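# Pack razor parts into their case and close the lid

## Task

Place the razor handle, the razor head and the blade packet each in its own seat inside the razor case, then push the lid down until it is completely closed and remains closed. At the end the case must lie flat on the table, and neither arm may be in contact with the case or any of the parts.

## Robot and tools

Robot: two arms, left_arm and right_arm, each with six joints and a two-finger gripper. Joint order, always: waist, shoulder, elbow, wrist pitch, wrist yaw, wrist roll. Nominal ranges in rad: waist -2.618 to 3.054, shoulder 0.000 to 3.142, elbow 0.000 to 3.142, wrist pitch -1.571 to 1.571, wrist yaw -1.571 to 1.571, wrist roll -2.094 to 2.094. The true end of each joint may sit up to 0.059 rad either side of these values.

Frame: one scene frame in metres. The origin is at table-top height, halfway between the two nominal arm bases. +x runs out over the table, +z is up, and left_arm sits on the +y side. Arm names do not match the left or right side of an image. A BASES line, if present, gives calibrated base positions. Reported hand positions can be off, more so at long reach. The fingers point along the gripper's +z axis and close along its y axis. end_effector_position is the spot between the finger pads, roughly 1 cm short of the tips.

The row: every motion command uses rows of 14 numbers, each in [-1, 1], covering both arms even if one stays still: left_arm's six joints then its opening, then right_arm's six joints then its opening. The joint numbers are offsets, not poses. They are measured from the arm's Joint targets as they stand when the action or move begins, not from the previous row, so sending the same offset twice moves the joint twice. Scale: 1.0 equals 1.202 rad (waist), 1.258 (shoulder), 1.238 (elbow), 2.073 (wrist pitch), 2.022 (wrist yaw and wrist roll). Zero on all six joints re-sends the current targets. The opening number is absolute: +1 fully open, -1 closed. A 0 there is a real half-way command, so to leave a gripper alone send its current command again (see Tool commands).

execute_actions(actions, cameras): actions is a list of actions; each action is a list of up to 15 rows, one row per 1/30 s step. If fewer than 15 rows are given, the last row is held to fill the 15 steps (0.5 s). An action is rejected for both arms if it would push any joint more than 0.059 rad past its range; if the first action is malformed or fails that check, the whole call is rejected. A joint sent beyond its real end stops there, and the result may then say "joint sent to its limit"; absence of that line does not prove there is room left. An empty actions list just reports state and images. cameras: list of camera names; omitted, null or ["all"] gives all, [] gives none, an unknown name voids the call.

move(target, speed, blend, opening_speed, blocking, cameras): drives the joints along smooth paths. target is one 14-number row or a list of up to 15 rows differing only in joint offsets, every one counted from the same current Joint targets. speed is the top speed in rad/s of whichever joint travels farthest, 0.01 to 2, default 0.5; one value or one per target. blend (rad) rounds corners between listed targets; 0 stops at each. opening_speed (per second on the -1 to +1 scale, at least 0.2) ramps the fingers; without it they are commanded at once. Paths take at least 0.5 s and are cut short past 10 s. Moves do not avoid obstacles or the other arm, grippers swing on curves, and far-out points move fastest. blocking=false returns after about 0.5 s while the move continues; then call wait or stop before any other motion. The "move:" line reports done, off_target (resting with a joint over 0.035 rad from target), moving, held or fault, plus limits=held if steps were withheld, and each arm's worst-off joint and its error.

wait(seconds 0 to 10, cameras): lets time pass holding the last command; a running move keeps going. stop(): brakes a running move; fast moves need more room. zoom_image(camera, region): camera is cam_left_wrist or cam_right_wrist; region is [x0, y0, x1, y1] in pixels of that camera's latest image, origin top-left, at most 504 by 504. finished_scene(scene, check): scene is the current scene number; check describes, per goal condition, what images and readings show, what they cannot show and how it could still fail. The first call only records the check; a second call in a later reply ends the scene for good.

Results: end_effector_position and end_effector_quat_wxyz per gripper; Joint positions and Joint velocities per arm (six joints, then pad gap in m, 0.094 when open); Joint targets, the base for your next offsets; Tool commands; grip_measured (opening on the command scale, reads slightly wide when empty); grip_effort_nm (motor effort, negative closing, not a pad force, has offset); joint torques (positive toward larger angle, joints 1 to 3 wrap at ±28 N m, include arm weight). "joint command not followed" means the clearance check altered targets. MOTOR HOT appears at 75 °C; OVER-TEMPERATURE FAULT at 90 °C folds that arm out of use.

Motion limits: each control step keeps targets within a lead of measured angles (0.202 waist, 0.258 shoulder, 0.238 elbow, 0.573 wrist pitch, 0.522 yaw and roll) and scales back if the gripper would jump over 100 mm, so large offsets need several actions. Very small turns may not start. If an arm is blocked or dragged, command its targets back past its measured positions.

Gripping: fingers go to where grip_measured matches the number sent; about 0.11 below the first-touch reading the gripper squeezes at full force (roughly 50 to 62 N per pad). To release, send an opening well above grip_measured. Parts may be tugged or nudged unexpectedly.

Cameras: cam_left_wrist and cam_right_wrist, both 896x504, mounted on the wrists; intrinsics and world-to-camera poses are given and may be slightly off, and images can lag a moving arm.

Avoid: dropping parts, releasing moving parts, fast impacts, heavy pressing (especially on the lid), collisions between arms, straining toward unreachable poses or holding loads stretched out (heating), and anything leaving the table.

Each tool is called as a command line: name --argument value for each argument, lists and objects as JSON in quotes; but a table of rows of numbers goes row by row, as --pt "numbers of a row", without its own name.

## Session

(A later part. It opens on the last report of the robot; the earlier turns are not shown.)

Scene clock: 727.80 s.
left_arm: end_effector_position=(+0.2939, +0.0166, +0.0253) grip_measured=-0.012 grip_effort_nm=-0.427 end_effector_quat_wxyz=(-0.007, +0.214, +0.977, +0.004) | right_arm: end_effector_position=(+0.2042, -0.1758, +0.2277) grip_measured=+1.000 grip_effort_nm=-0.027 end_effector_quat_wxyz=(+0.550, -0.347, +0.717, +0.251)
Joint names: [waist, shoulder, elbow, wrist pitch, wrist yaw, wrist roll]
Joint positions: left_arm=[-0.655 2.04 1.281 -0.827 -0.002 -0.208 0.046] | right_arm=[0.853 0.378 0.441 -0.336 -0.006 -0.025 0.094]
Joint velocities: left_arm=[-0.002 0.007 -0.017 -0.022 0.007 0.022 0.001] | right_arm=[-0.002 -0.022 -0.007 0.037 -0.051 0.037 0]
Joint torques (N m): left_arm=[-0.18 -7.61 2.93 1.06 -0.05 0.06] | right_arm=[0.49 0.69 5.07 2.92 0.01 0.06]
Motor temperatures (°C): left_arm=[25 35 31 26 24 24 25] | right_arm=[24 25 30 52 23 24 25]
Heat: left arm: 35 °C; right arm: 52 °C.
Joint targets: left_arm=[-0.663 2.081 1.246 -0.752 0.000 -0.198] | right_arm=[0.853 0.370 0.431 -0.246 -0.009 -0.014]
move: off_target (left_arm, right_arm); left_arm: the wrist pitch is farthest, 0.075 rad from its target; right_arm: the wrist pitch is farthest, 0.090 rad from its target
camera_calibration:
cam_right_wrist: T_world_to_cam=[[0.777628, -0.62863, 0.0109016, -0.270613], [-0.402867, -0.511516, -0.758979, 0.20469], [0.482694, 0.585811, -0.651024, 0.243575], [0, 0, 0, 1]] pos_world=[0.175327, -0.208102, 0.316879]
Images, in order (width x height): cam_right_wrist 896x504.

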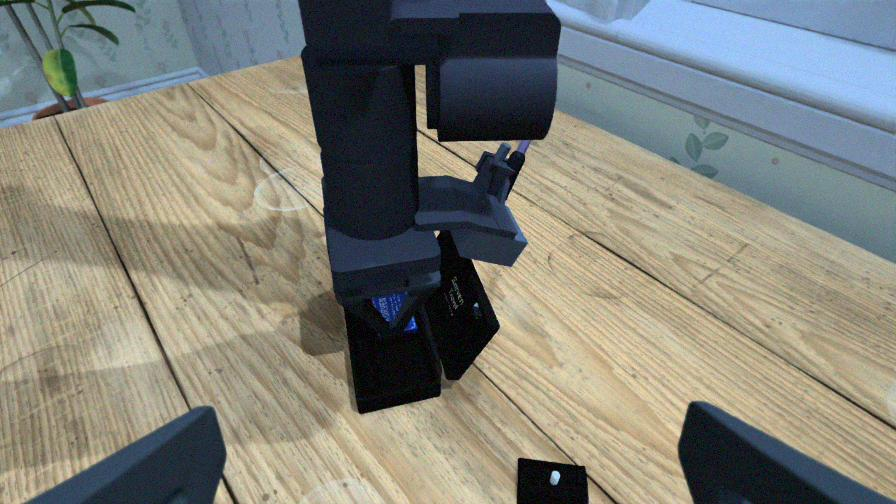

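move --pt "0.012 -0.015 0.012 -0.02 0 0.01 -0.003 0 0 0 0 0 0 1" --pt "-0.012 -0.02 0.02 -0.025 0 -0.01 -0.003 0 0 0 0 0 0 1" --pt "0.008 -0.03 0.03 -0.035 0 0.0 -0.003 0 0 0 0 0 0 1" --pt "0 -0.06 0.07 -0.06 0 0 -0.003 0 0 0 0 0 0 1" --cameras '["cam_left_wrist","cam_right_wrist"]' --speed 0.15

Scene clock: 736.13 s.
left_arm: end_effector_position=(+0.2893, +0.0206, +0.0277) grip_measured=-0.002 grip_effort_nm=-0.051 end_effector_quat_wxyz=(-0.019, +0.213, +0.977, +0.011) | right_arm: end_effector_position=(+0.2042, -0.1758, +0.2277) grip_measured=+1.000 grip_effort_nm=-0.032 end_effector_quat_wxyz=(+0.550, -0.347, +0.717, +0.251)
Joint names: [waist, shoulder, elbow, wrist pitch, wrist yaw, wrist roll]
Joint positions: left_arm=[-0.655 2.039 1.289 -0.864 -0.005 -0.211 0.047] | right_arm=[0.853 0.378 0.441 -0.336 -0.006 -0.025 0.094]
Joint velocities: left_arm=[-0.022 0.012 0.002 -0.037 -0.007 -0.037 0] | right_arm=[-0.002 0.007 -0.007 -0.037 -0.022 0.007 0]
Joint torques (N m): left_arm=[-0.38 -13.59 9.33 -0.04 -0.01 0.1] | right_arm=[0.57 0.73 5.09 2.93 0.01 0.07]
Motor temperatures (°C): left_arm=[25 34 30 27 24 24 25] | right_arm=[24 25 30 52 23 24 25]
Heat: left arm: 34 °C; right arm: 52 °C.
Joint targets: left_arm=[-0.663 2.005 1.333 -0.877 0.000 -0.198] | right_arm=[0.853 0.370 0.431 -0.246 -0.009 -0.014]
move: off_target (left_arm, right_arm); left_arm: the elbow is farthest, 0.044 rad from its target; right_arm: the wrist pitch is farthest, 0.090 rad from its target
camera_calibration:
cam_left_wrist: T_world_to_cam=[[-0.445711, -0.89514, 0.00817769, 0.148201], [-0.782636, 0.394094, 0.481841, 0.239695], [-0.434538, 0.208362, -0.87622, 0.23727], [0, 0, 0, 1]] pos_world=[0.356752, -0.0112402, 0.0911937]
cam_right_wrist: T_world_to_cam=[[0.777628, -0.62863, 0.0109016, -0.270613], [-0.402867, -0.511516, -0.758979, 0.20469], [0.482694, 0.585811, -0.651024, 0.243575], [0, 0, 0, 1]] pos_world=[0.175327, -0.208102, 0.316879]

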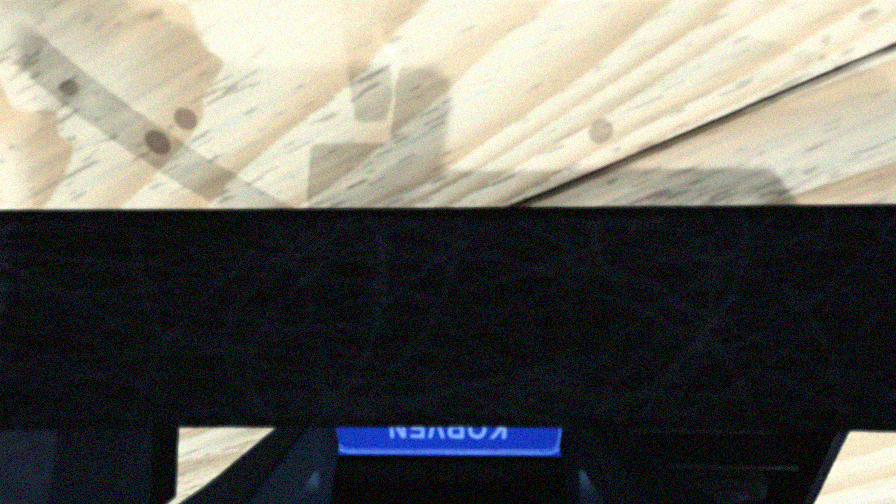

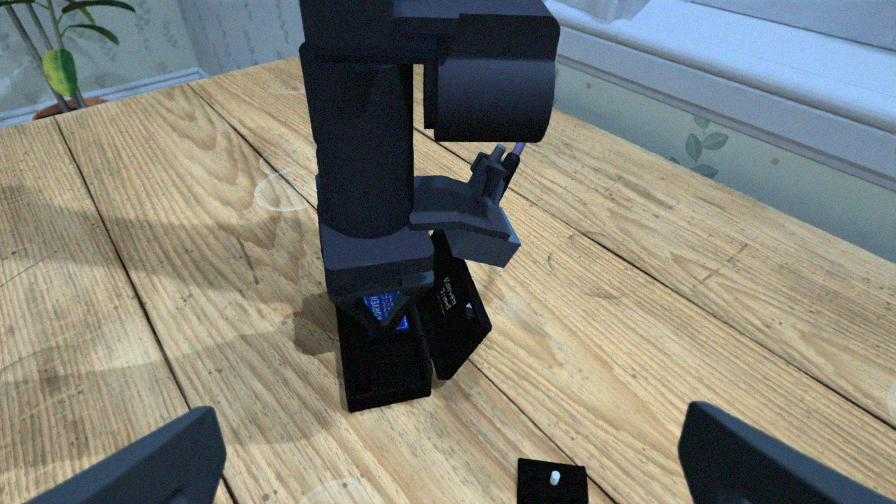

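move --target '[0,0,0,0,0,0,-0.003, 0.0965,0.85,0.3,0.06,0,0,-1]' --cameras '["cam_right_wrist"]' --speed 0.5

Scene clock: 767.20 s.
left_arm: end_effector_position=(+0.2890, +0.0209, +0.0278) grip_measured=-0.002 grip_effort_nm=-0.051 end_effector_quat_wxyz=(-0.019, +0.213, +0.977, +0.012) | right_arm: end_effector_position=(+0.2486, -0.0637, +0.0829) grip_measured=-0.986 grip_effort_nm=-0.745 end_effector_quat_wxyz=(+0.299, -0.449, +0.827, +0.158)
Joint names: [waist, shoulder, elbow, wrist pitch, wrist yaw, wrist roll]
Joint positions: left_arm=[-0.655 2.039 1.289 -0.866 -0.005 -0.211 0.047] | right_arm=[0.956 1.441 0.754 -0.194 -0.006 -0.019 0.001]
Joint velocities: left_arm=[0.002 0.002 0.002 -0.051 -0.022 -0.066 0.001] | right_arm=[0.002 0.002 -0.017 0.007 0.037 0.022 0]
Joint torques (N m): left_arm=[-0.39 -13.74 9.31 -0.02 -0.04 0.09] | right_arm=[0.58 -4.64 9.72 2.29 0.01 0.06]
Motor temperatures (°C): left_arm=[25 35 31 26 24 24 25] | right_arm=[24 24 31 53 23 24 25]
Heat: left arm: 35 °C; right arm: 53 °C.
Joint targets: left_arm=[-0.663 2.005 1.333 -0.877 0.000 -0.198] | right_arm=[0.969 1.440 0.802 -0.121 -0.009 -0.014]
move: off_target (left_arm, right_arm); left_arm: the elbow is farthest, 0.044 rad from its target; right_arm: the wrist pitch is farthest, 0.073 rad from its target
camera_calibration:
cam_right_wrist: T_world_to_cam=[[0.837034, -0.547121, -0.00569266, -0.241314], [-0.530908, -0.809625, -0.250289, 0.140699], [0.13233, 0.212523, -0.968154, 0.151851], [0, 0, 0, 1]] pos_world=[0.256592, -0.0503862, 0.180857]
Images, in order (width x height): cam_right_wrist 896x504.

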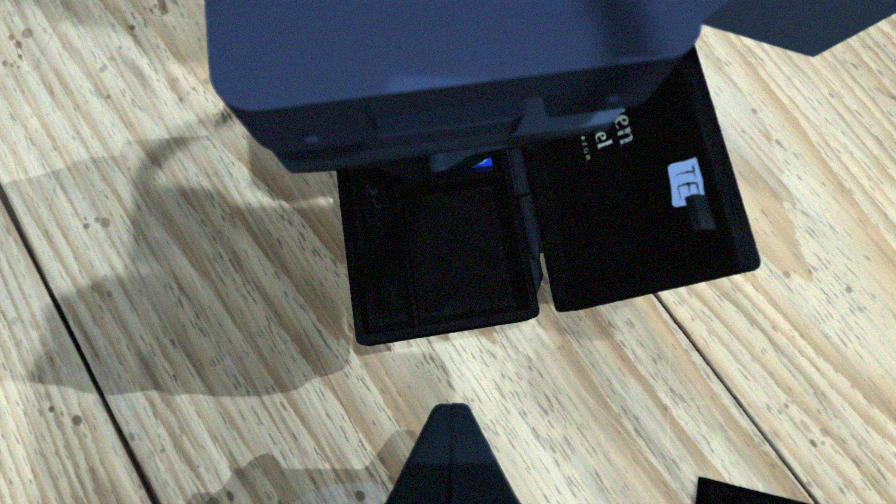

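move --pt "0 0 0 0 0 0 -0.003 -0.004 0.079 -0.3 0.3406 0 0 -1" --pt "0 0 0 0 0 0 -0.003 -0.004 0.202 -0.334 0.4356 0 0 -1" --cameras '["cam_right_wrist"]' --speed 0.3

Scene clock: 791.50 s.
left_arm: end_effector_position=(+0.2890, +0.0209, +0.0278) grip_measured=-0.002 grip_effort_nm=-0.046 end_effector_quat_wxyz=(-0.019, +0.213, +0.977, +0.012) | right_arm: end_effector_position=(+0.2542, -0.0554, +0.0249) grip_measured=-0.986 grip_effort_nm=-0.755 end_effector_quat_wxyz=(+0.414, -0.423, +0.776, +0.218)
Joint names: [waist, shoulder, elbow, wrist pitch, wrist yaw, wrist roll]
Joint positions: left_arm=[-0.655 2.039 1.289 -0.866 -0.005 -0.211 0.047] | right_arm=[0.956 1.689 0.395 0.697 -0.006 -0.019 0.001]
Joint velocities: left_arm=[-0.022 -0.007 -0.007 -0.007 -0.037 0.007 0.001] | right_arm=[0.017 -0.012 -0.017 0.007 -0.007 0.007 -0.001]
Joint torques (N m): left_arm=[-0.42 -13.64 9.28 0.01 -0.03 0.1] | right_arm=[0.21 -4.57 2.82 2.68 0.01 0.06]
Motor temperatures (°C): left_arm=[25 36 32 26 24 24 25] | right_arm=[24 25 31 48 23 24 26]
Heat: left arm: 36 °C; right arm: 48 °C.
Joint targets: left_arm=[-0.663 2.005 1.333 -0.877 0.000 -0.198] | right_arm=[0.964 1.694 0.388 0.782 -0.009 -0.014]
move: off_target (left_arm, right_arm); left_arm: the elbow is farthest, 0.044 rad from its target; right_arm: the wrist pitch is farthest, 0.085 rad from its target
camera_calibration:
cam_right_wrist: T_world_to_cam=[[0.837549, -0.546361, -0.000736062, -0.242025], [-0.469851, -0.719573, -0.511327, 0.131788], [0.278839, 0.428607, -0.859386, 0.0651645], [0, 0, 0, 1]] pos_world=[0.246458, -0.0653317, 0.12321]
Images, in order (width x height): cam_right_wrist 896x504.

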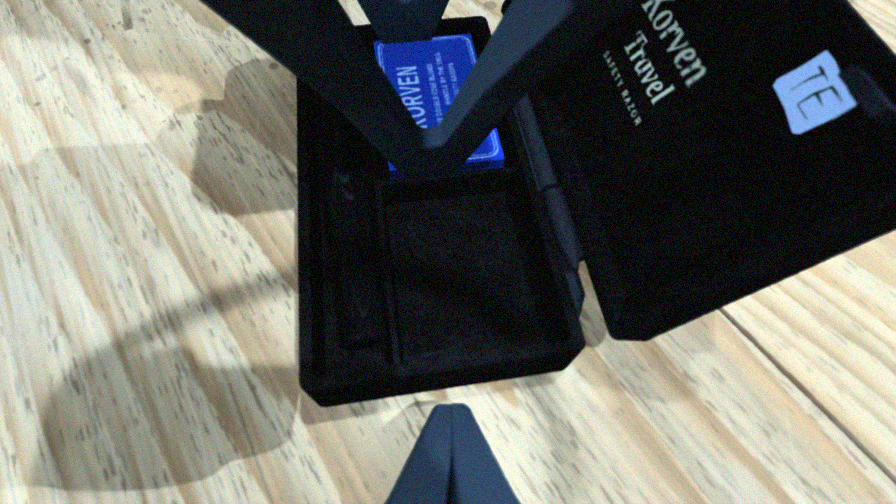

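move --pt "0 0 0 0 0 0 -0.003 0 -0.0335 0.118 -0.0666 0 0 -1" --pt "0 0 0 0 0 0 -0.003 0 0.172 0.07 0.08 0 0 -1" --cameras '["cam_right_wrist"]' --speed 0.15

Scene clock: 811.17 s.
left_arm: end_effector_position=(+0.2895, +0.0215, +0.0278) grip_measured=-0.002 grip_effort_nm=-0.056 end_effector_quat_wxyz=(-0.019, +0.214, +0.977, +0.012) | right_arm: end_effector_position=(+0.2798, -0.0173, +0.0338) grip_measured=-0.986 grip_effort_nm=-0.745 end_effector_quat_wxyz=(+0.471, -0.405, +0.744, +0.248)
Joint names: [waist, shoulder, elbow, wrist pitch, wrist yaw, wrist roll]
Joint positions: left_arm=[-0.653 2.039 1.289 -0.866 -0.007 -0.206 0.047] | right_arm=[0.956 1.887 0.489 0.95 -0.007 -0.017 0.001]
Joint velocities: left_arm=[-0.017 -0.007 -0.012 -0.007 -0.037 -0.022 0] | right_arm=[0.002 -0.017 -0.012 -0.037 -0.022 0.022 0]
Joint torques (N m): left_arm=[-0.4 -13.63 9.21 0.02 -0.03 0.1] | right_arm=[0.23 -4.45 1.84 1.95 0 0.06]
Motor temperatures (°C): left_arm=[25 36 32 26 24 24 24] | right_arm=[24 26 30 49 23 24 26]
Heat: left arm: 36 °C; right arm: 49 °C.
Joint targets: left_arm=[-0.663 2.005 1.333 -0.877 0.000 -0.198] | right_arm=[0.964 1.910 0.475 0.948 -0.009 -0.014]
move: off_target (left_arm); left_arm: the elbow is farthest, 0.044 rad from its target
camera_calibration:
cam_right_wrist: T_world_to_cam=[[0.837893, -0.545834, -0.000135255, -0.24267], [-0.422594, -0.648554, -0.633081, 0.167951], [0.34547, 0.530512, -0.774085, 0.0296432], [0, 0, 0, 1]] pos_world=[0.264066, -0.0392586, 0.12924]
Images, in order (width x height): cam_right_wrist 896x504.

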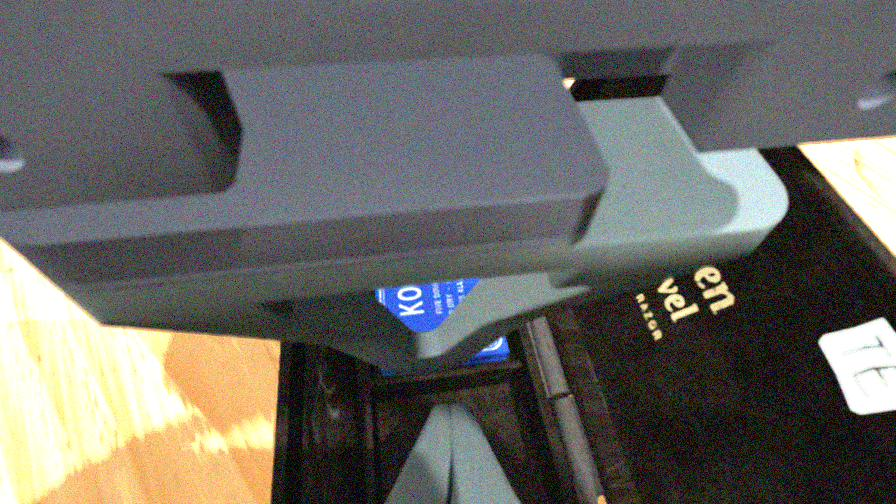

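move --target '[0,0,0,0,0,0,-0.003, 0,0.064,-0.03,0.045,0,0,-1]' --cameras '["cam_right_wrist"]' --speed 0.1

Scene clock: 819.10 s.
left_arm: end_effector_position=(+0.2898, +0.0223, +0.0273) grip_measured=-0.002 grip_effort_nm=-0.071 end_effector_quat_wxyz=(-0.019, +0.214, +0.976, +0.015) | right_arm: end_effector_position=(+0.2794, -0.0173, +0.0344) grip_measured=-0.986 grip_effort_nm=-0.750 end_effector_quat_wxyz=(+0.498, -0.400, +0.725, +0.259)
Joint names: [waist, shoulder, elbow, wrist pitch, wrist yaw, wrist roll]
Joint positions: left_arm=[-0.653 2.04 1.289 -0.866 -0.011 -0.206 0.047] | right_arm=[0.956 1.954 0.455 1.12 -0.009 -0.028 0.001]
Joint velocities: left_arm=[0.007 -0.007 0.002 -0.066 -0.022 0.007 -0.001] | right_arm=[-0.002 -0.012 -0.007 -0.007 0.037 0.007 -0.001]
Joint torques (N m): left_arm=[-0.39 -13.61 9.33 -0.01 0 0.11] | right_arm=[0.21 -3.64 1.13 1.29 0 0.07]
Motor temperatures (°C): left_arm=[25 36 32 26 24 24 24] | right_arm=[24 26 30 47 23 24 26]
Heat: left arm: 36 °C; right arm: 47 °C.
Joint targets: left_arm=[-0.663 2.005 1.333 -0.877 0.000 -0.198] | right_arm=[0.964 1.991 0.438 1.041 -0.009 -0.014]
move: off_target (left_arm, right_arm); left_arm: the elbow is farthest, 0.044 rad from its target; right_arm: the wrist pitch is farthest, 0.079 rad from its target
camera_calibration:
cam_right_wrist: T_world_to_cam=[[0.840765, -0.541298, 0.0105414, -0.243484], [-0.388373, -0.616573, -0.684839, 0.160906], [0.377201, 0.571694, -0.728618, 0.0204957], [0, 0, 0, 1]] pos_world=[0.259473, -0.044304, 0.127695]
Images, in order (width x height): cam_right_wrist 896x504.

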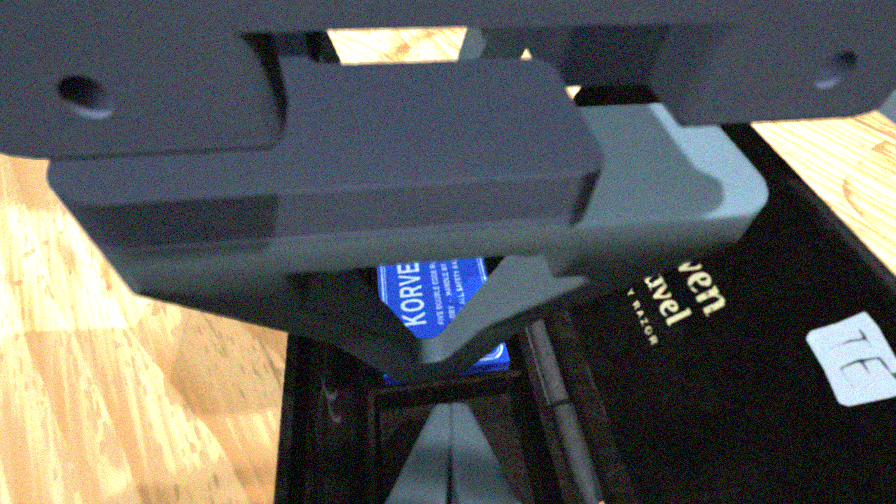

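move --target '[0,-0.03,0.035,-0.01,0,0,-0.003, 0,0.02,-0.01,0,0,0,-1]' --cameras '["cam_right_wrist"]' --speed 0.1

Scene clock: 827.10 s.
left_arm: end_effector_position=(+0.3045, +0.0080, +0.0535) grip_measured=+0.004 grip_effort_nm=-0.393 end_effector_quat_wxyz=(+0.016, +0.219, +0.976, -0.006) | right_arm: end_effector_position=(+0.2797, -0.0174, +0.0341) grip_measured=-0.986 grip_effort_nm=-0.750 end_effector_quat_wxyz=(+0.504, -0.397, +0.721, +0.262)
Joint names: [waist, shoulder, elbow, wrist pitch, wrist yaw, wrist roll]
Joint positions: left_arm=[-0.656 1.997 1.341 -0.881 -0.002 -0.2 0.047] | right_arm=[0.956 1.976 0.449 1.165 -0.007 -0.026 0.001]
Joint velocities: left_arm=[0.007 0.002 -0.002 0.051 -0.037 0.007 0] | right_arm=[0.002 -0.002 0.007 -0.007 -0.037 0.11 0]
Joint torques (N m): left_arm=[-0.44 -13.19 8.85 0.12 0.02 0.11] | right_arm=[0.2 -3.4 0.49 0.87 0 0.06]
Motor temperatures (°C): left_arm=[25 36 32 26 24 24 24] | right_arm=[24 26 29 45 23 24 26]
Heat: left arm: 36 °C; right arm: 45 °C.
Joint targets: left_arm=[-0.663 1.967 1.376 -0.898 0.000 -0.198] | right_arm=[0.964 2.016 0.426 1.041 -0.009 -0.014]
move: off_target (right_arm); right_arm: the wrist pitch is farthest, 0.124 rad from its target
camera_calibration:
cam_right_wrist: T_world_to_cam=[[0.839598, -0.543115, 0.0100516, -0.243445], [-0.383548, -0.605825, -0.697041, 0.160013], [0.384663, 0.581379, -0.71696, 0.0178841], [0, 0, 0, 1]] pos_world=[0.258889, -0.0456762, 0.126805]
Images, in order (width x height): cam_right_wrist 896x504.

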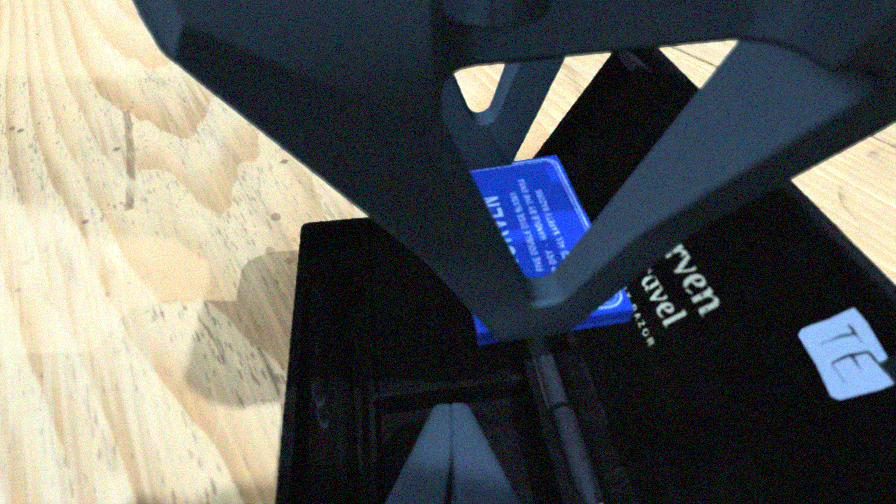

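move --target '[0,0,0,0,0,0,-0.04, 0,0,0,0,0,0,-1]' --cameras '["cam_left_wrist"]'

zoom_image --camera "cam_left_wrist" --region '[270, 200, 770, 504]'

Scene clock: 836.10 s.
left_arm: end_effector_position=(+0.3045, +0.0080, +0.0535) grip_measured=-0.038 grip_effort_nm=-0.984 end_effector_quat_wxyz=(+0.016, +0.219, +0.976, -0.006) | right_arm: end_effector_position=(+0.2797, -0.0174, +0.0341) grip_measured=-0.986 grip_effort_nm=-0.750 end_effector_quat_wxyz=(+0.504, -0.397, +0.721, +0.262)
Joint names: [waist, shoulder, elbow, wrist pitch, wrist yaw, wrist roll]
Joint positions: left_arm=[-0.656 1.997 1.341 -0.881 -0.002 -0.2 0.045] | right_arm=[0.956 1.976 0.449 1.165 -0.007 -0.026 0.001]
Joint velocities: left_arm=[-0.002 -0.022 -0.002 0.066 -0.051 0.066 -0.001] | right_arm=[0.002 0.007 -0.002 -0.081 -0.081 -0.066 0.002]
Joint torques (N m): left_arm=[-0.49 -13.15 8.87 0.1 0.06 0.08] | right_arm=[0.18 -3.36 0.43 0.86 0 0.08]
Motor temperatures (°C): left_arm=[25 35 31 26 24 24 24] | right_arm=[24 25 29 43 23 24 26]
Heat: left arm: 35 °C; right arm: 43 °C.
Joint targets: left_arm=[-0.663 1.967 1.376 -0.898 0.000 -0.198] | right_arm=[0.964 2.016 0.426 1.041 -0.009 -0.014]
move: off_target (right_arm); right_arm: the wrist pitch is farthest, 0.124 rad from its target
camera_calibration:
cam_left_wrist: T_world_to_cam=[[-0.45762, -0.888815, 0.0243292, 0.146126], [-0.80435, 0.425483, 0.414711, 0.254126], [-0.378953, 0.170211, -0.909628, 0.254216], [0, 0, 0, 1]] pos_world=[0.367613, -0.0215176, 0.122297]
Images, in order (width x height): cam_left_wrist 896x504.

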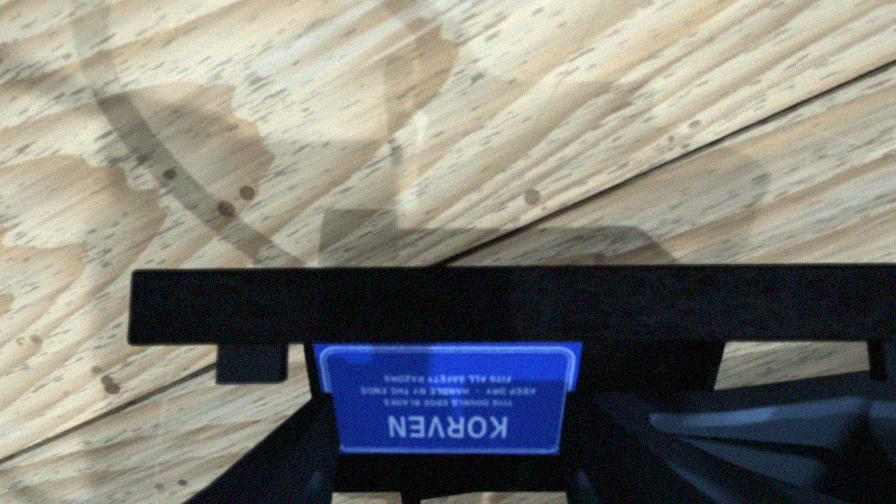

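Scaled by 1.008 from the camera's 896x504 image, which has a finer 1280x720 frame.

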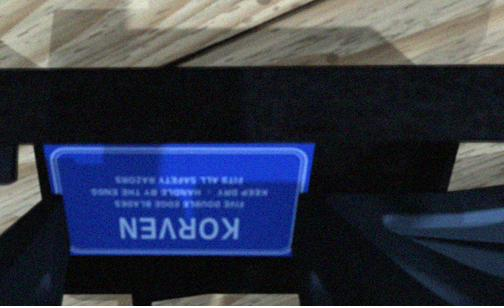

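move --target '[0.009,0.033,-0.1,0.0425,0,0,-0.04, 0,0,0,0,0,0,-1]' --speed 0.15

zoom_image --camera "cam_right_wrist" --region '[250, 200, 650, 500]'

Scene clock: 849.07 s.
left_arm: end_effector_position=(+0.2914, +0.0177, +0.0363) grip_measured=-0.036 grip_effort_nm=-0.969 end_effector_quat_wxyz=(+0.001, +0.219, +0.976, +0.001) | right_arm: end_effector_position=(+0.2797, -0.0174, +0.0341) grip_measured=-0.986 grip_effort_nm=-0.750 end_effector_quat_wxyz=(+0.504, -0.397, +0.721, +0.262)
Joint names: [waist, shoulder, elbow, wrist pitch, wrist yaw, wrist roll]
Joint positions: left_arm=[-0.656 1.997 1.266 -0.838 -0.002 -0.2 0.045] | right_arm=[0.956 1.976 0.449 1.165 -0.007 -0.026 0.001]
Joint velocities: left_arm=[0.002 0.007 -0.002 0.051 0.022 -0.022 -0.001] | right_arm=[-0.007 0.002 -0.007 0.022 0.022 0.081 -0.001]
Joint torques (N m): left_arm=[0.4 -9.55 4.68 0.55 0.07 0.08] | right_arm=[0.24 -3.38 0.43 0.87 0.01 0.07]
Motor temperatures (°C): left_arm=[25 34 30 26 24 24 25] | right_arm=[24 25 29 41 23 24 27]
Heat: left arm: 34 °C; right arm: 41 °C.
Joint targets: left_arm=[-0.652 2.009 1.252 -0.809 0.000 -0.198] | right_arm=[0.964 2.016 0.426 1.041 -0.009 -0.014]
move: off_target (right_arm); right_arm: the wrist pitch is farthest, 0.124 rad from its target
camera_calibration:
cam_left_wrist: T_world_to_cam=[[-0.45706, -0.889233, 0.0190167, 0.149266], [-0.793269, 0.417219, 0.443456, 0.24245], [-0.402269, 0.187601, -0.896094, 0.237977], [0, 0, 0, 1]] pos_world=[0.356282, -0.013067, 0.102896]
cam_right_wrist: T_world_to_cam=[[0.839598, -0.543115, 0.0100516, -0.243445], [-0.383548, -0.605825, -0.697041, 0.160013], [0.384663, 0.581379, -0.71696, 0.0178841], [0, 0, 0, 1]] pos_world=[0.258889, -0.0456762, 0.126805]

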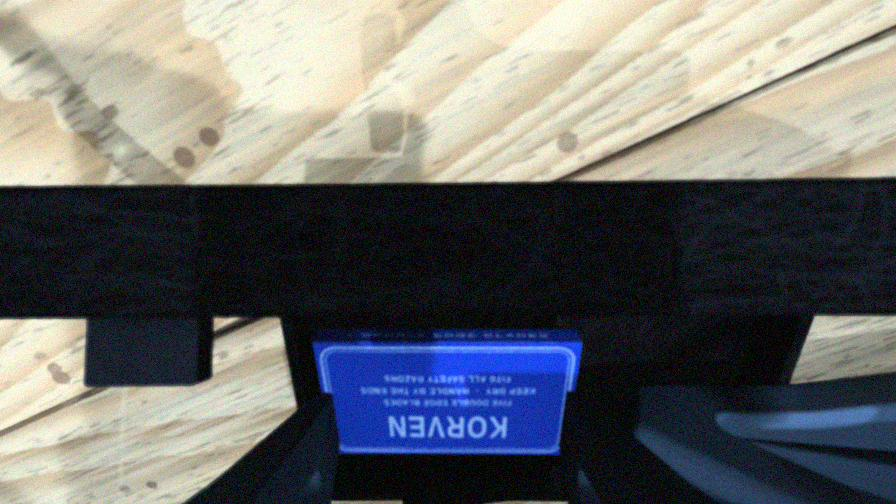

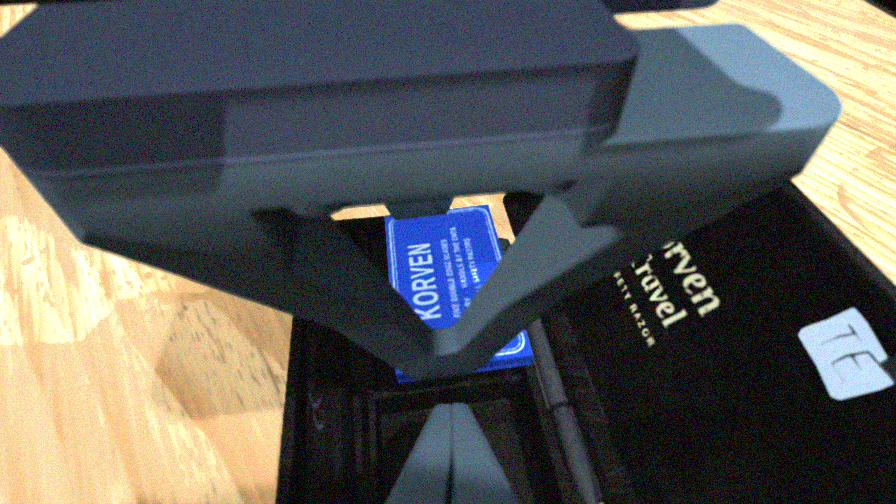

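Scaled by 1.260 from the camera's 896x504 image, which has a finer 1280x720 frame.

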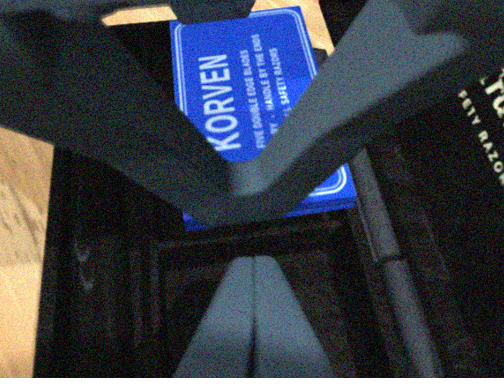

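move --target '[0,0.025,-0.022,0.021,0,0,-0.04, 0,0,0,0,0,0,-1]' --cameras '["cam_right_wrist"]' --speed 0.1

zoom_image --camera "cam_right_wrist" --region '[250, 200, 650, 500]'

Scene clock: 863.60 s.
left_arm: end_effector_position=(+0.2906, +0.0186, +0.0287) grip_measured=-0.037 grip_effort_nm=-0.999 end_effector_quat_wxyz=(-0.002, +0.218, +0.976, +0.000) | right_arm: end_effector_position=(+0.2797, -0.0174, +0.0341) grip_measured=-0.986 grip_effort_nm=-0.750 end_effector_quat_wxyz=(+0.504, -0.397, +0.721, +0.262)
Joint names: [waist, shoulder, elbow, wrist pitch, wrist yaw, wrist roll]
Joint positions: left_arm=[-0.653 2.011 1.252 -0.815 0.002 -0.198 0.045] | right_arm=[0.956 1.976 0.449 1.165 -0.007 -0.026 0.001]
Joint velocities: left_arm=[-0.002 -0.027 0.007 0.007 -0.007 -0.022 -0.001] | right_arm=[0.017 0.022 0.002 -0.081 0.051 -0.022 0]
Joint torques (N m): left_arm=[0.34 -8.2 3.49 0.8 -0.02 0.11] | right_arm=[0.17 -3.37 0.43 0.86 0 0.07]
Motor temperatures (°C): left_arm=[25 33 30 26 24 24 25] | right_arm=[24 25 29 39 23 24 27]
Heat: left arm: 33 °C; right arm: 39 °C.
Joint targets: left_arm=[-0.652 2.040 1.225 -0.766 0.000 -0.198] | right_arm=[0.964 2.016 0.426 1.041 -0.009 -0.014]
move: off_target (left_arm, right_arm); left_arm: the wrist pitch is farthest, 0.050 rad from its target; right_arm: the wrist pitch is farthest, 0.124 rad from its target
camera_calibration:
cam_right_wrist: T_world_to_cam=[[0.839598, -0.543115, 0.0100516, -0.243445], [-0.383548, -0.605825, -0.697041, 0.160013], [0.384663, 0.581379, -0.71696, 0.0178841], [0, 0, 0, 1]] pos_world=[0.258889, -0.0456762, 0.126805]
Images, in order (width x height): cam_right_wrist 896x504.

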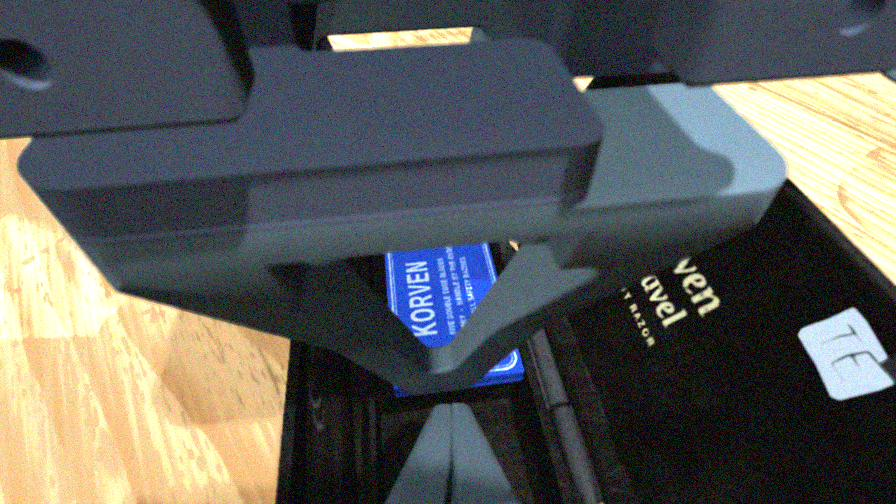

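Scaled by 1.260 from the camera's 896x504 image, which has a finer 1280x720 frame.

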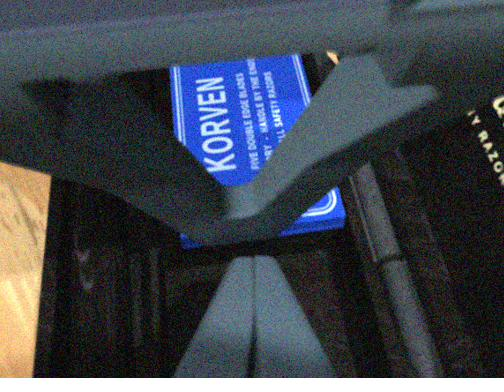

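move --pt "0 -0.015 0.012 -0.02 0 0 -0.04 0 0 0 0 0 0 -1" --pt "0.014 -0.015 0.012 -0.02 0 0 -0.04 0 0 0 0 0 0 -1" --pt "0.014 0.012 -0.006 0.012 0 0 -0.04 0 0 0 0 0 0 -1" --cameras '["cam_right_wrist"]' --speed 0.1

zoom_image --camera "cam_right_wrist" --region '[250, 200, 650, 500]'

Scene clock: 872.27 s.
left_arm: end_effector_position=(+0.2907, +0.0185, +0.0285) grip_measured=-0.040 grip_effort_nm=-1.038 end_effector_quat_wxyz=(-0.003, +0.216, +0.976, -0.005) | right_arm: end_effector_position=(+0.2797, -0.0174, +0.0341) grip_measured=-0.986 grip_effort_nm=-0.745 end_effector_quat_wxyz=(+0.504, -0.397, +0.721, +0.262)
Joint names: [waist, shoulder, elbow, wrist pitch, wrist yaw, wrist roll]
Joint positions: left_arm=[-0.649 2.01 1.249 -0.811 0.012 -0.197 0.045] | right_arm=[0.956 1.976 0.449 1.165 -0.007 -0.026 0.001]
Joint velocities: left_arm=[-0.002 -0.017 0.002 -0.081 0.007 0.007 0] | right_arm=[-0.017 0.007 0.002 0.037 -0.022 0.037 0.001]
Joint torques (N m): left_arm=[0.53 -6.98 3.22 1.04 -0.09 0.05] | right_arm=[0.23 -3.33 0.46 0.85 0.02 0.06]
Motor temperatures (°C): left_arm=[25 32 29 26 24 24 25] | right_arm=[24 25 29 38 23 24 27]
Heat: left arm: 32 °C; right arm: 38 °C.
Joint targets: left_arm=[-0.635 2.055 1.217 -0.741 0.000 -0.198] | right_arm=[0.964 2.016 0.426 1.041 -0.009 -0.014]
move: off_target (left_arm, right_arm); left_arm: the wrist pitch is farthest, 0.069 rad from its target; right_arm: the wrist pitch is farthest, 0.124 rad from its target
camera_calibration:
cam_right_wrist: T_world_to_cam=[[0.839598, -0.543115, 0.0100516, -0.243445], [-0.383548, -0.605825, -0.697041, 0.160013], [0.384663, 0.581379, -0.71696, 0.0178841], [0, 0, 0, 1]] pos_world=[0.258889, -0.0456762, 0.126805]
Images, in order (width x height): cam_right_wrist 896x504.

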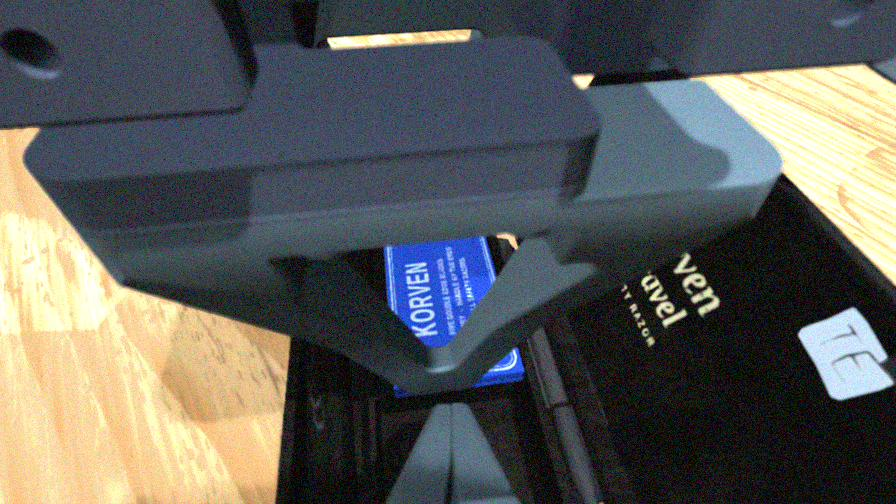

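Scaled by 1.260 from the camera's 896x504 image, which has a finer 1280x720 frame.

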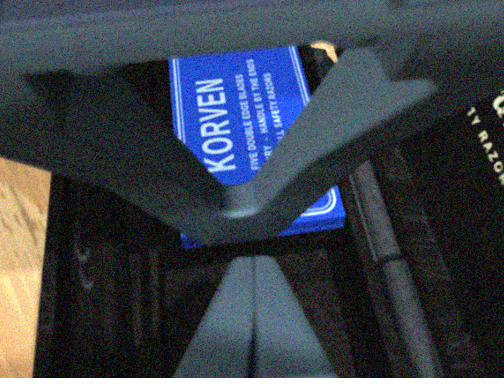

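move --pt "0 -0.055 0.04 -0.05 0 0 -0.04 0 0 0 0 0 0 -1" --pt "0.016 -0.055 0.04 -0.05 0 0 -0.04 0 0 0 0 0 0 -1" --cameras '["cam_right_wrist"]' --speed 0.1

Scene clock: 881.07 s.
left_arm: end_effector_position=(+0.2910, +0.0239, +0.0296) grip_measured=-0.031 grip_effort_nm=-0.911 end_effector_quat_wxyz=(-0.008, +0.210, +0.978, -0.005) | right_arm: end_effector_position=(+0.2797, -0.0174, +0.0341) grip_measured=-0.986 grip_effort_nm=-0.745 end_effector_quat_wxyz=(+0.504, -0.397, +0.721, +0.262)
Joint names: [waist, shoulder, elbow, wrist pitch, wrist yaw, wrist roll]
Joint positions: left_arm=[-0.633 2.007 1.249 -0.824 0.016 -0.195 0.046] | right_arm=[0.956 1.976 0.449 1.165 -0.007 -0.026 0.001]
Joint velocities: left_arm=[0.002 -0.002 0.002 -0.007 -0.022 0.007 0] | right_arm=[-0.007 0.002 0.002 0.066 0.037 -0.007 0]
Joint torques (N m): left_arm=[0.79 -12.36 7.23 -0.03 -0.13 0.05] | right_arm=[0.21 -3.41 0.4 0.87 0.01 0.07]
Motor temperatures (°C): left_arm=[25 32 29 26 24 24 25] | right_arm=[24 25 29 38 23 24 27]
Heat: left arm: 32 °C; right arm: 38 °C.
Joint targets: left_arm=[-0.616 1.986 1.267 -0.845 0.000 -0.198] | right_arm=[0.964 2.016 0.426 1.041 -0.009 -0.014]
move: off_target (right_arm); right_arm: the wrist pitch is farthest, 0.124 rad from its target
camera_calibration:
cam_right_wrist: T_world_to_cam=[[0.839598, -0.543115, 0.0100516, -0.243445], [-0.383548, -0.605825, -0.697041, 0.160013], [0.384663, 0.581379, -0.71696, 0.0178841], [0, 0, 0, 1]] pos_world=[0.258889, -0.0456762, 0.126805]
Images, in order (width x height): cam_right_wrist 896x504.

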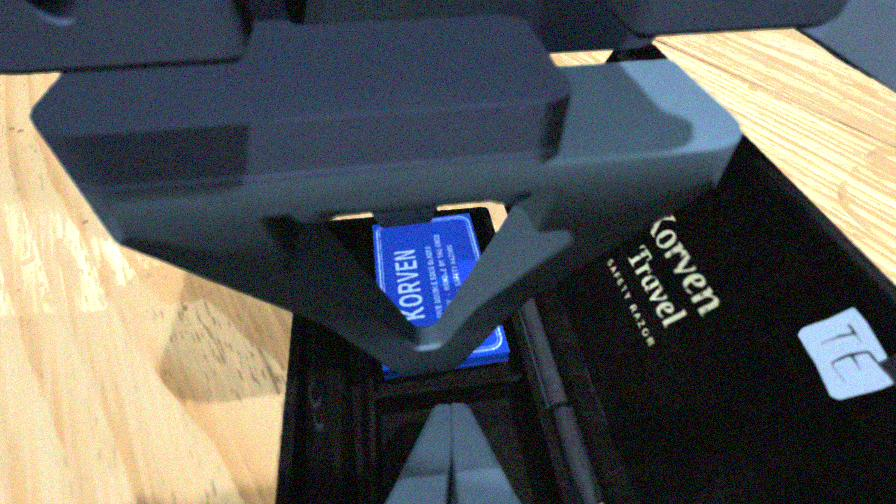

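move --target '[0,0.046,-0.038,0.044,0,0,-0.04, 0,0,0,0,0,0,-1]' --cameras '["cam_right_wrist"]' --speed 0.1

zoom_image --camera "cam_right_wrist" --region '[250, 200, 650, 500]'

Scene clock: 887.83 s.
left_arm: end_effector_position=(+0.2923, +0.0223, +0.0255) grip_measured=-0.031 grip_effort_nm=-0.911 end_effector_quat_wxyz=(-0.006, +0.204, +0.979, -0.008) | right_arm: end_effector_position=(+0.2797, -0.0174, +0.0341) grip_measured=-0.986 grip_effort_nm=-0.745 end_effector_quat_wxyz=(+0.504, -0.397, +0.721, +0.262)
Joint names: [waist, shoulder, elbow, wrist pitch, wrist yaw, wrist roll]
Joint positions: left_arm=[-0.633 2.016 1.244 -0.804 0.019 -0.206 0.046] | right_arm=[0.956 1.976 0.449 1.165 -0.007 -0.026 0.001]
Joint velocities: left_arm=[0.007 0.002 0.012 0.022 0.007 -0.081 -0.001] | right_arm=[0.007 0.007 0.002 0.051 0.066 -0.007 -0.001]
Joint torques (N m): left_arm=[0.8 -8.25 3.64 0.84 -0.17 0.06] | right_arm=[0.21 -3.4 0.42 0.86 0.02 0.06]
Motor temperatures (°C): left_arm=[25 32 30 26 24 24 26] | right_arm=[24 25 29 37 23 24 27]
Heat: left arm: 32 °C; right arm: 37 °C.
Joint targets: left_arm=[-0.616 2.044 1.220 -0.753 0.000 -0.198] | right_arm=[0.964 2.016 0.426 1.041 -0.009 -0.014]
move: off_target (left_arm, right_arm); left_arm: the wrist pitch is farthest, 0.051 rad from its target; right_arm: the wrist pitch is farthest, 0.124 rad from its target
camera_calibration:
cam_right_wrist: T_world_to_cam=[[0.839598, -0.543115, 0.0100516, -0.243445], [-0.383548, -0.605825, -0.697041, 0.160013], [0.384663, 0.581379, -0.71696, 0.0178841], [0, 0, 0, 1]] pos_world=[0.258889, -0.0456762, 0.126805]
Images, in order (width x height): cam_right_wrist 896x504.

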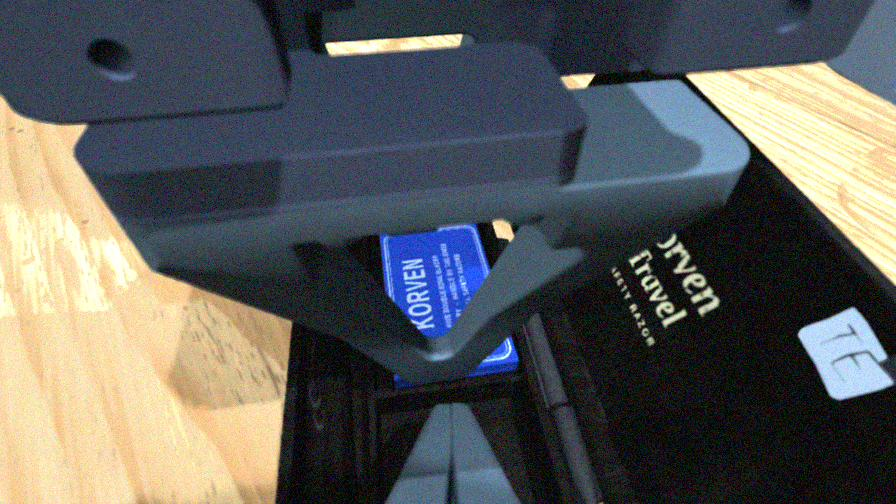

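Scaled by 1.260 from the camera's 896x504 image, which has a finer 1280x720 frame.

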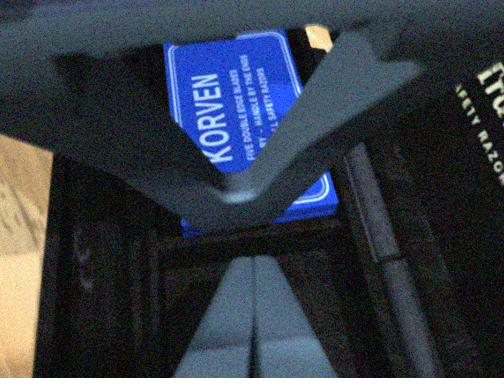

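execute_actions --actions '[]'

Scene clock: 923.77 s.
left_arm: end_effector_position=(+0.2923, +0.0223, +0.0255) grip_measured=-0.040 grip_effort_nm=-1.033 end_effector_quat_wxyz=(-0.006, +0.204, +0.979, -0.008) | right_arm: end_effector_position=(+0.2797, -0.0174, +0.0341) grip_measured=-0.986 grip_effort_nm=-0.750 end_effector_quat_wxyz=(+0.504, -0.397, +0.721, +0.262)
Joint names: [waist, shoulder, elbow, wrist pitch, wrist yaw, wrist roll]
Joint positions: left_arm=[-0.633 2.016 1.244 -0.804 0.019 -0.208 0.045] | right_arm=[0.956 1.976 0.449 1.165 -0.007 -0.026 0.001]
Joint velocities: left_arm=[-0.007 -0.012 0.017 -0.081 0.007 -0.037 0] | right_arm=[0.007 -0.017 -0.012 -0.022 0.007 -0.007 0]
Joint torques (N m): left_arm=[0.66 -8.18 3.64 0.8 -0.17 0.06] | right_arm=[0.21 -3.41 0.43 0.87 0 0.07]
Motor temperatures (°C): left_arm=[25 31 29 27 24 24 26] | right_arm=[24 25 28 35 23 24 27]
Heat: left arm: 31 °C; right arm: 35 °C.
Joint targets: left_arm=[-0.616 2.044 1.220 -0.753 0.000 -0.198] | right_arm=[0.964 2.016 0.426 1.041 -0.009 -0.014]
Tool commands: left_gripper/opening=-0.04 right_gripper/opening=-1.0
camera_calibration:
cam_left_wrist: T_world_to_cam=[[-0.429023, -0.902446, 0.0391098, 0.145563], [-0.797905, 0.398909, 0.451905, 0.247532], [-0.423422, 0.162672, -0.891208, 0.234402], [0, 0, 0, 1]] pos_world=[0.359208, -0.00551068, 0.0913467]
cam_right_wrist: T_world_to_cam=[[0.839598, -0.543115, 0.0100516, -0.243445], [-0.383548, -0.605825, -0.697041, 0.160013], [0.384663, 0.581379, -0.71696, 0.0178841], [0, 0, 0, 1]] pos_world=[0.258889, -0.0456762, 0.126805]

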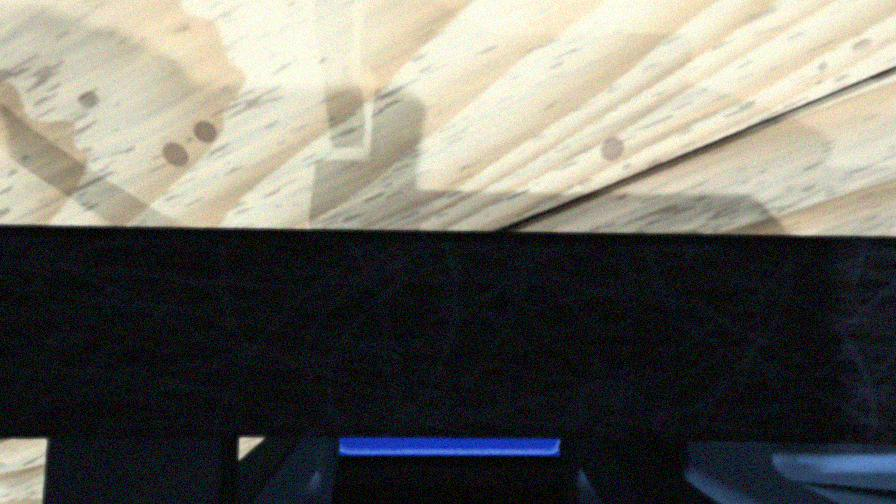

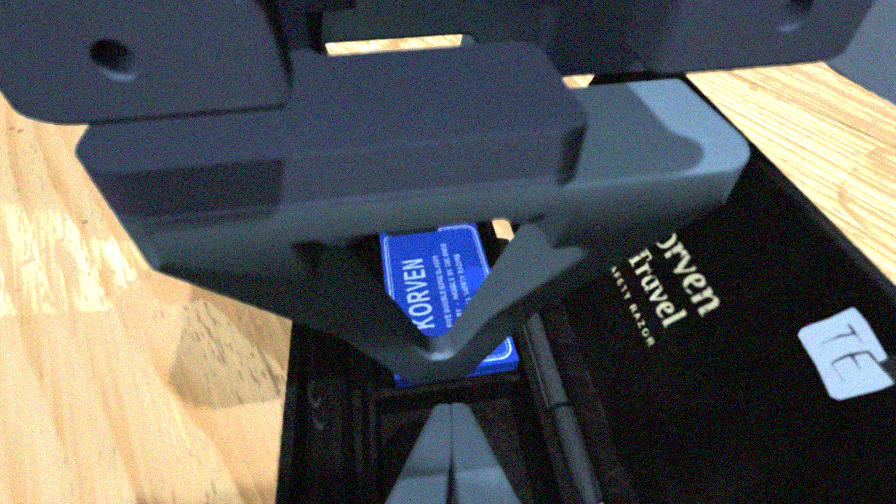

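zoom_image --camera "cam_right_wrist" --region '[280, 200, 640, 440]'

Scaled by 1.400 from the camera's 896x504 image, which has a finer 1280x720 frame.

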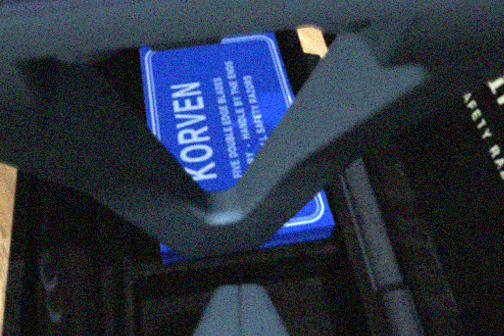

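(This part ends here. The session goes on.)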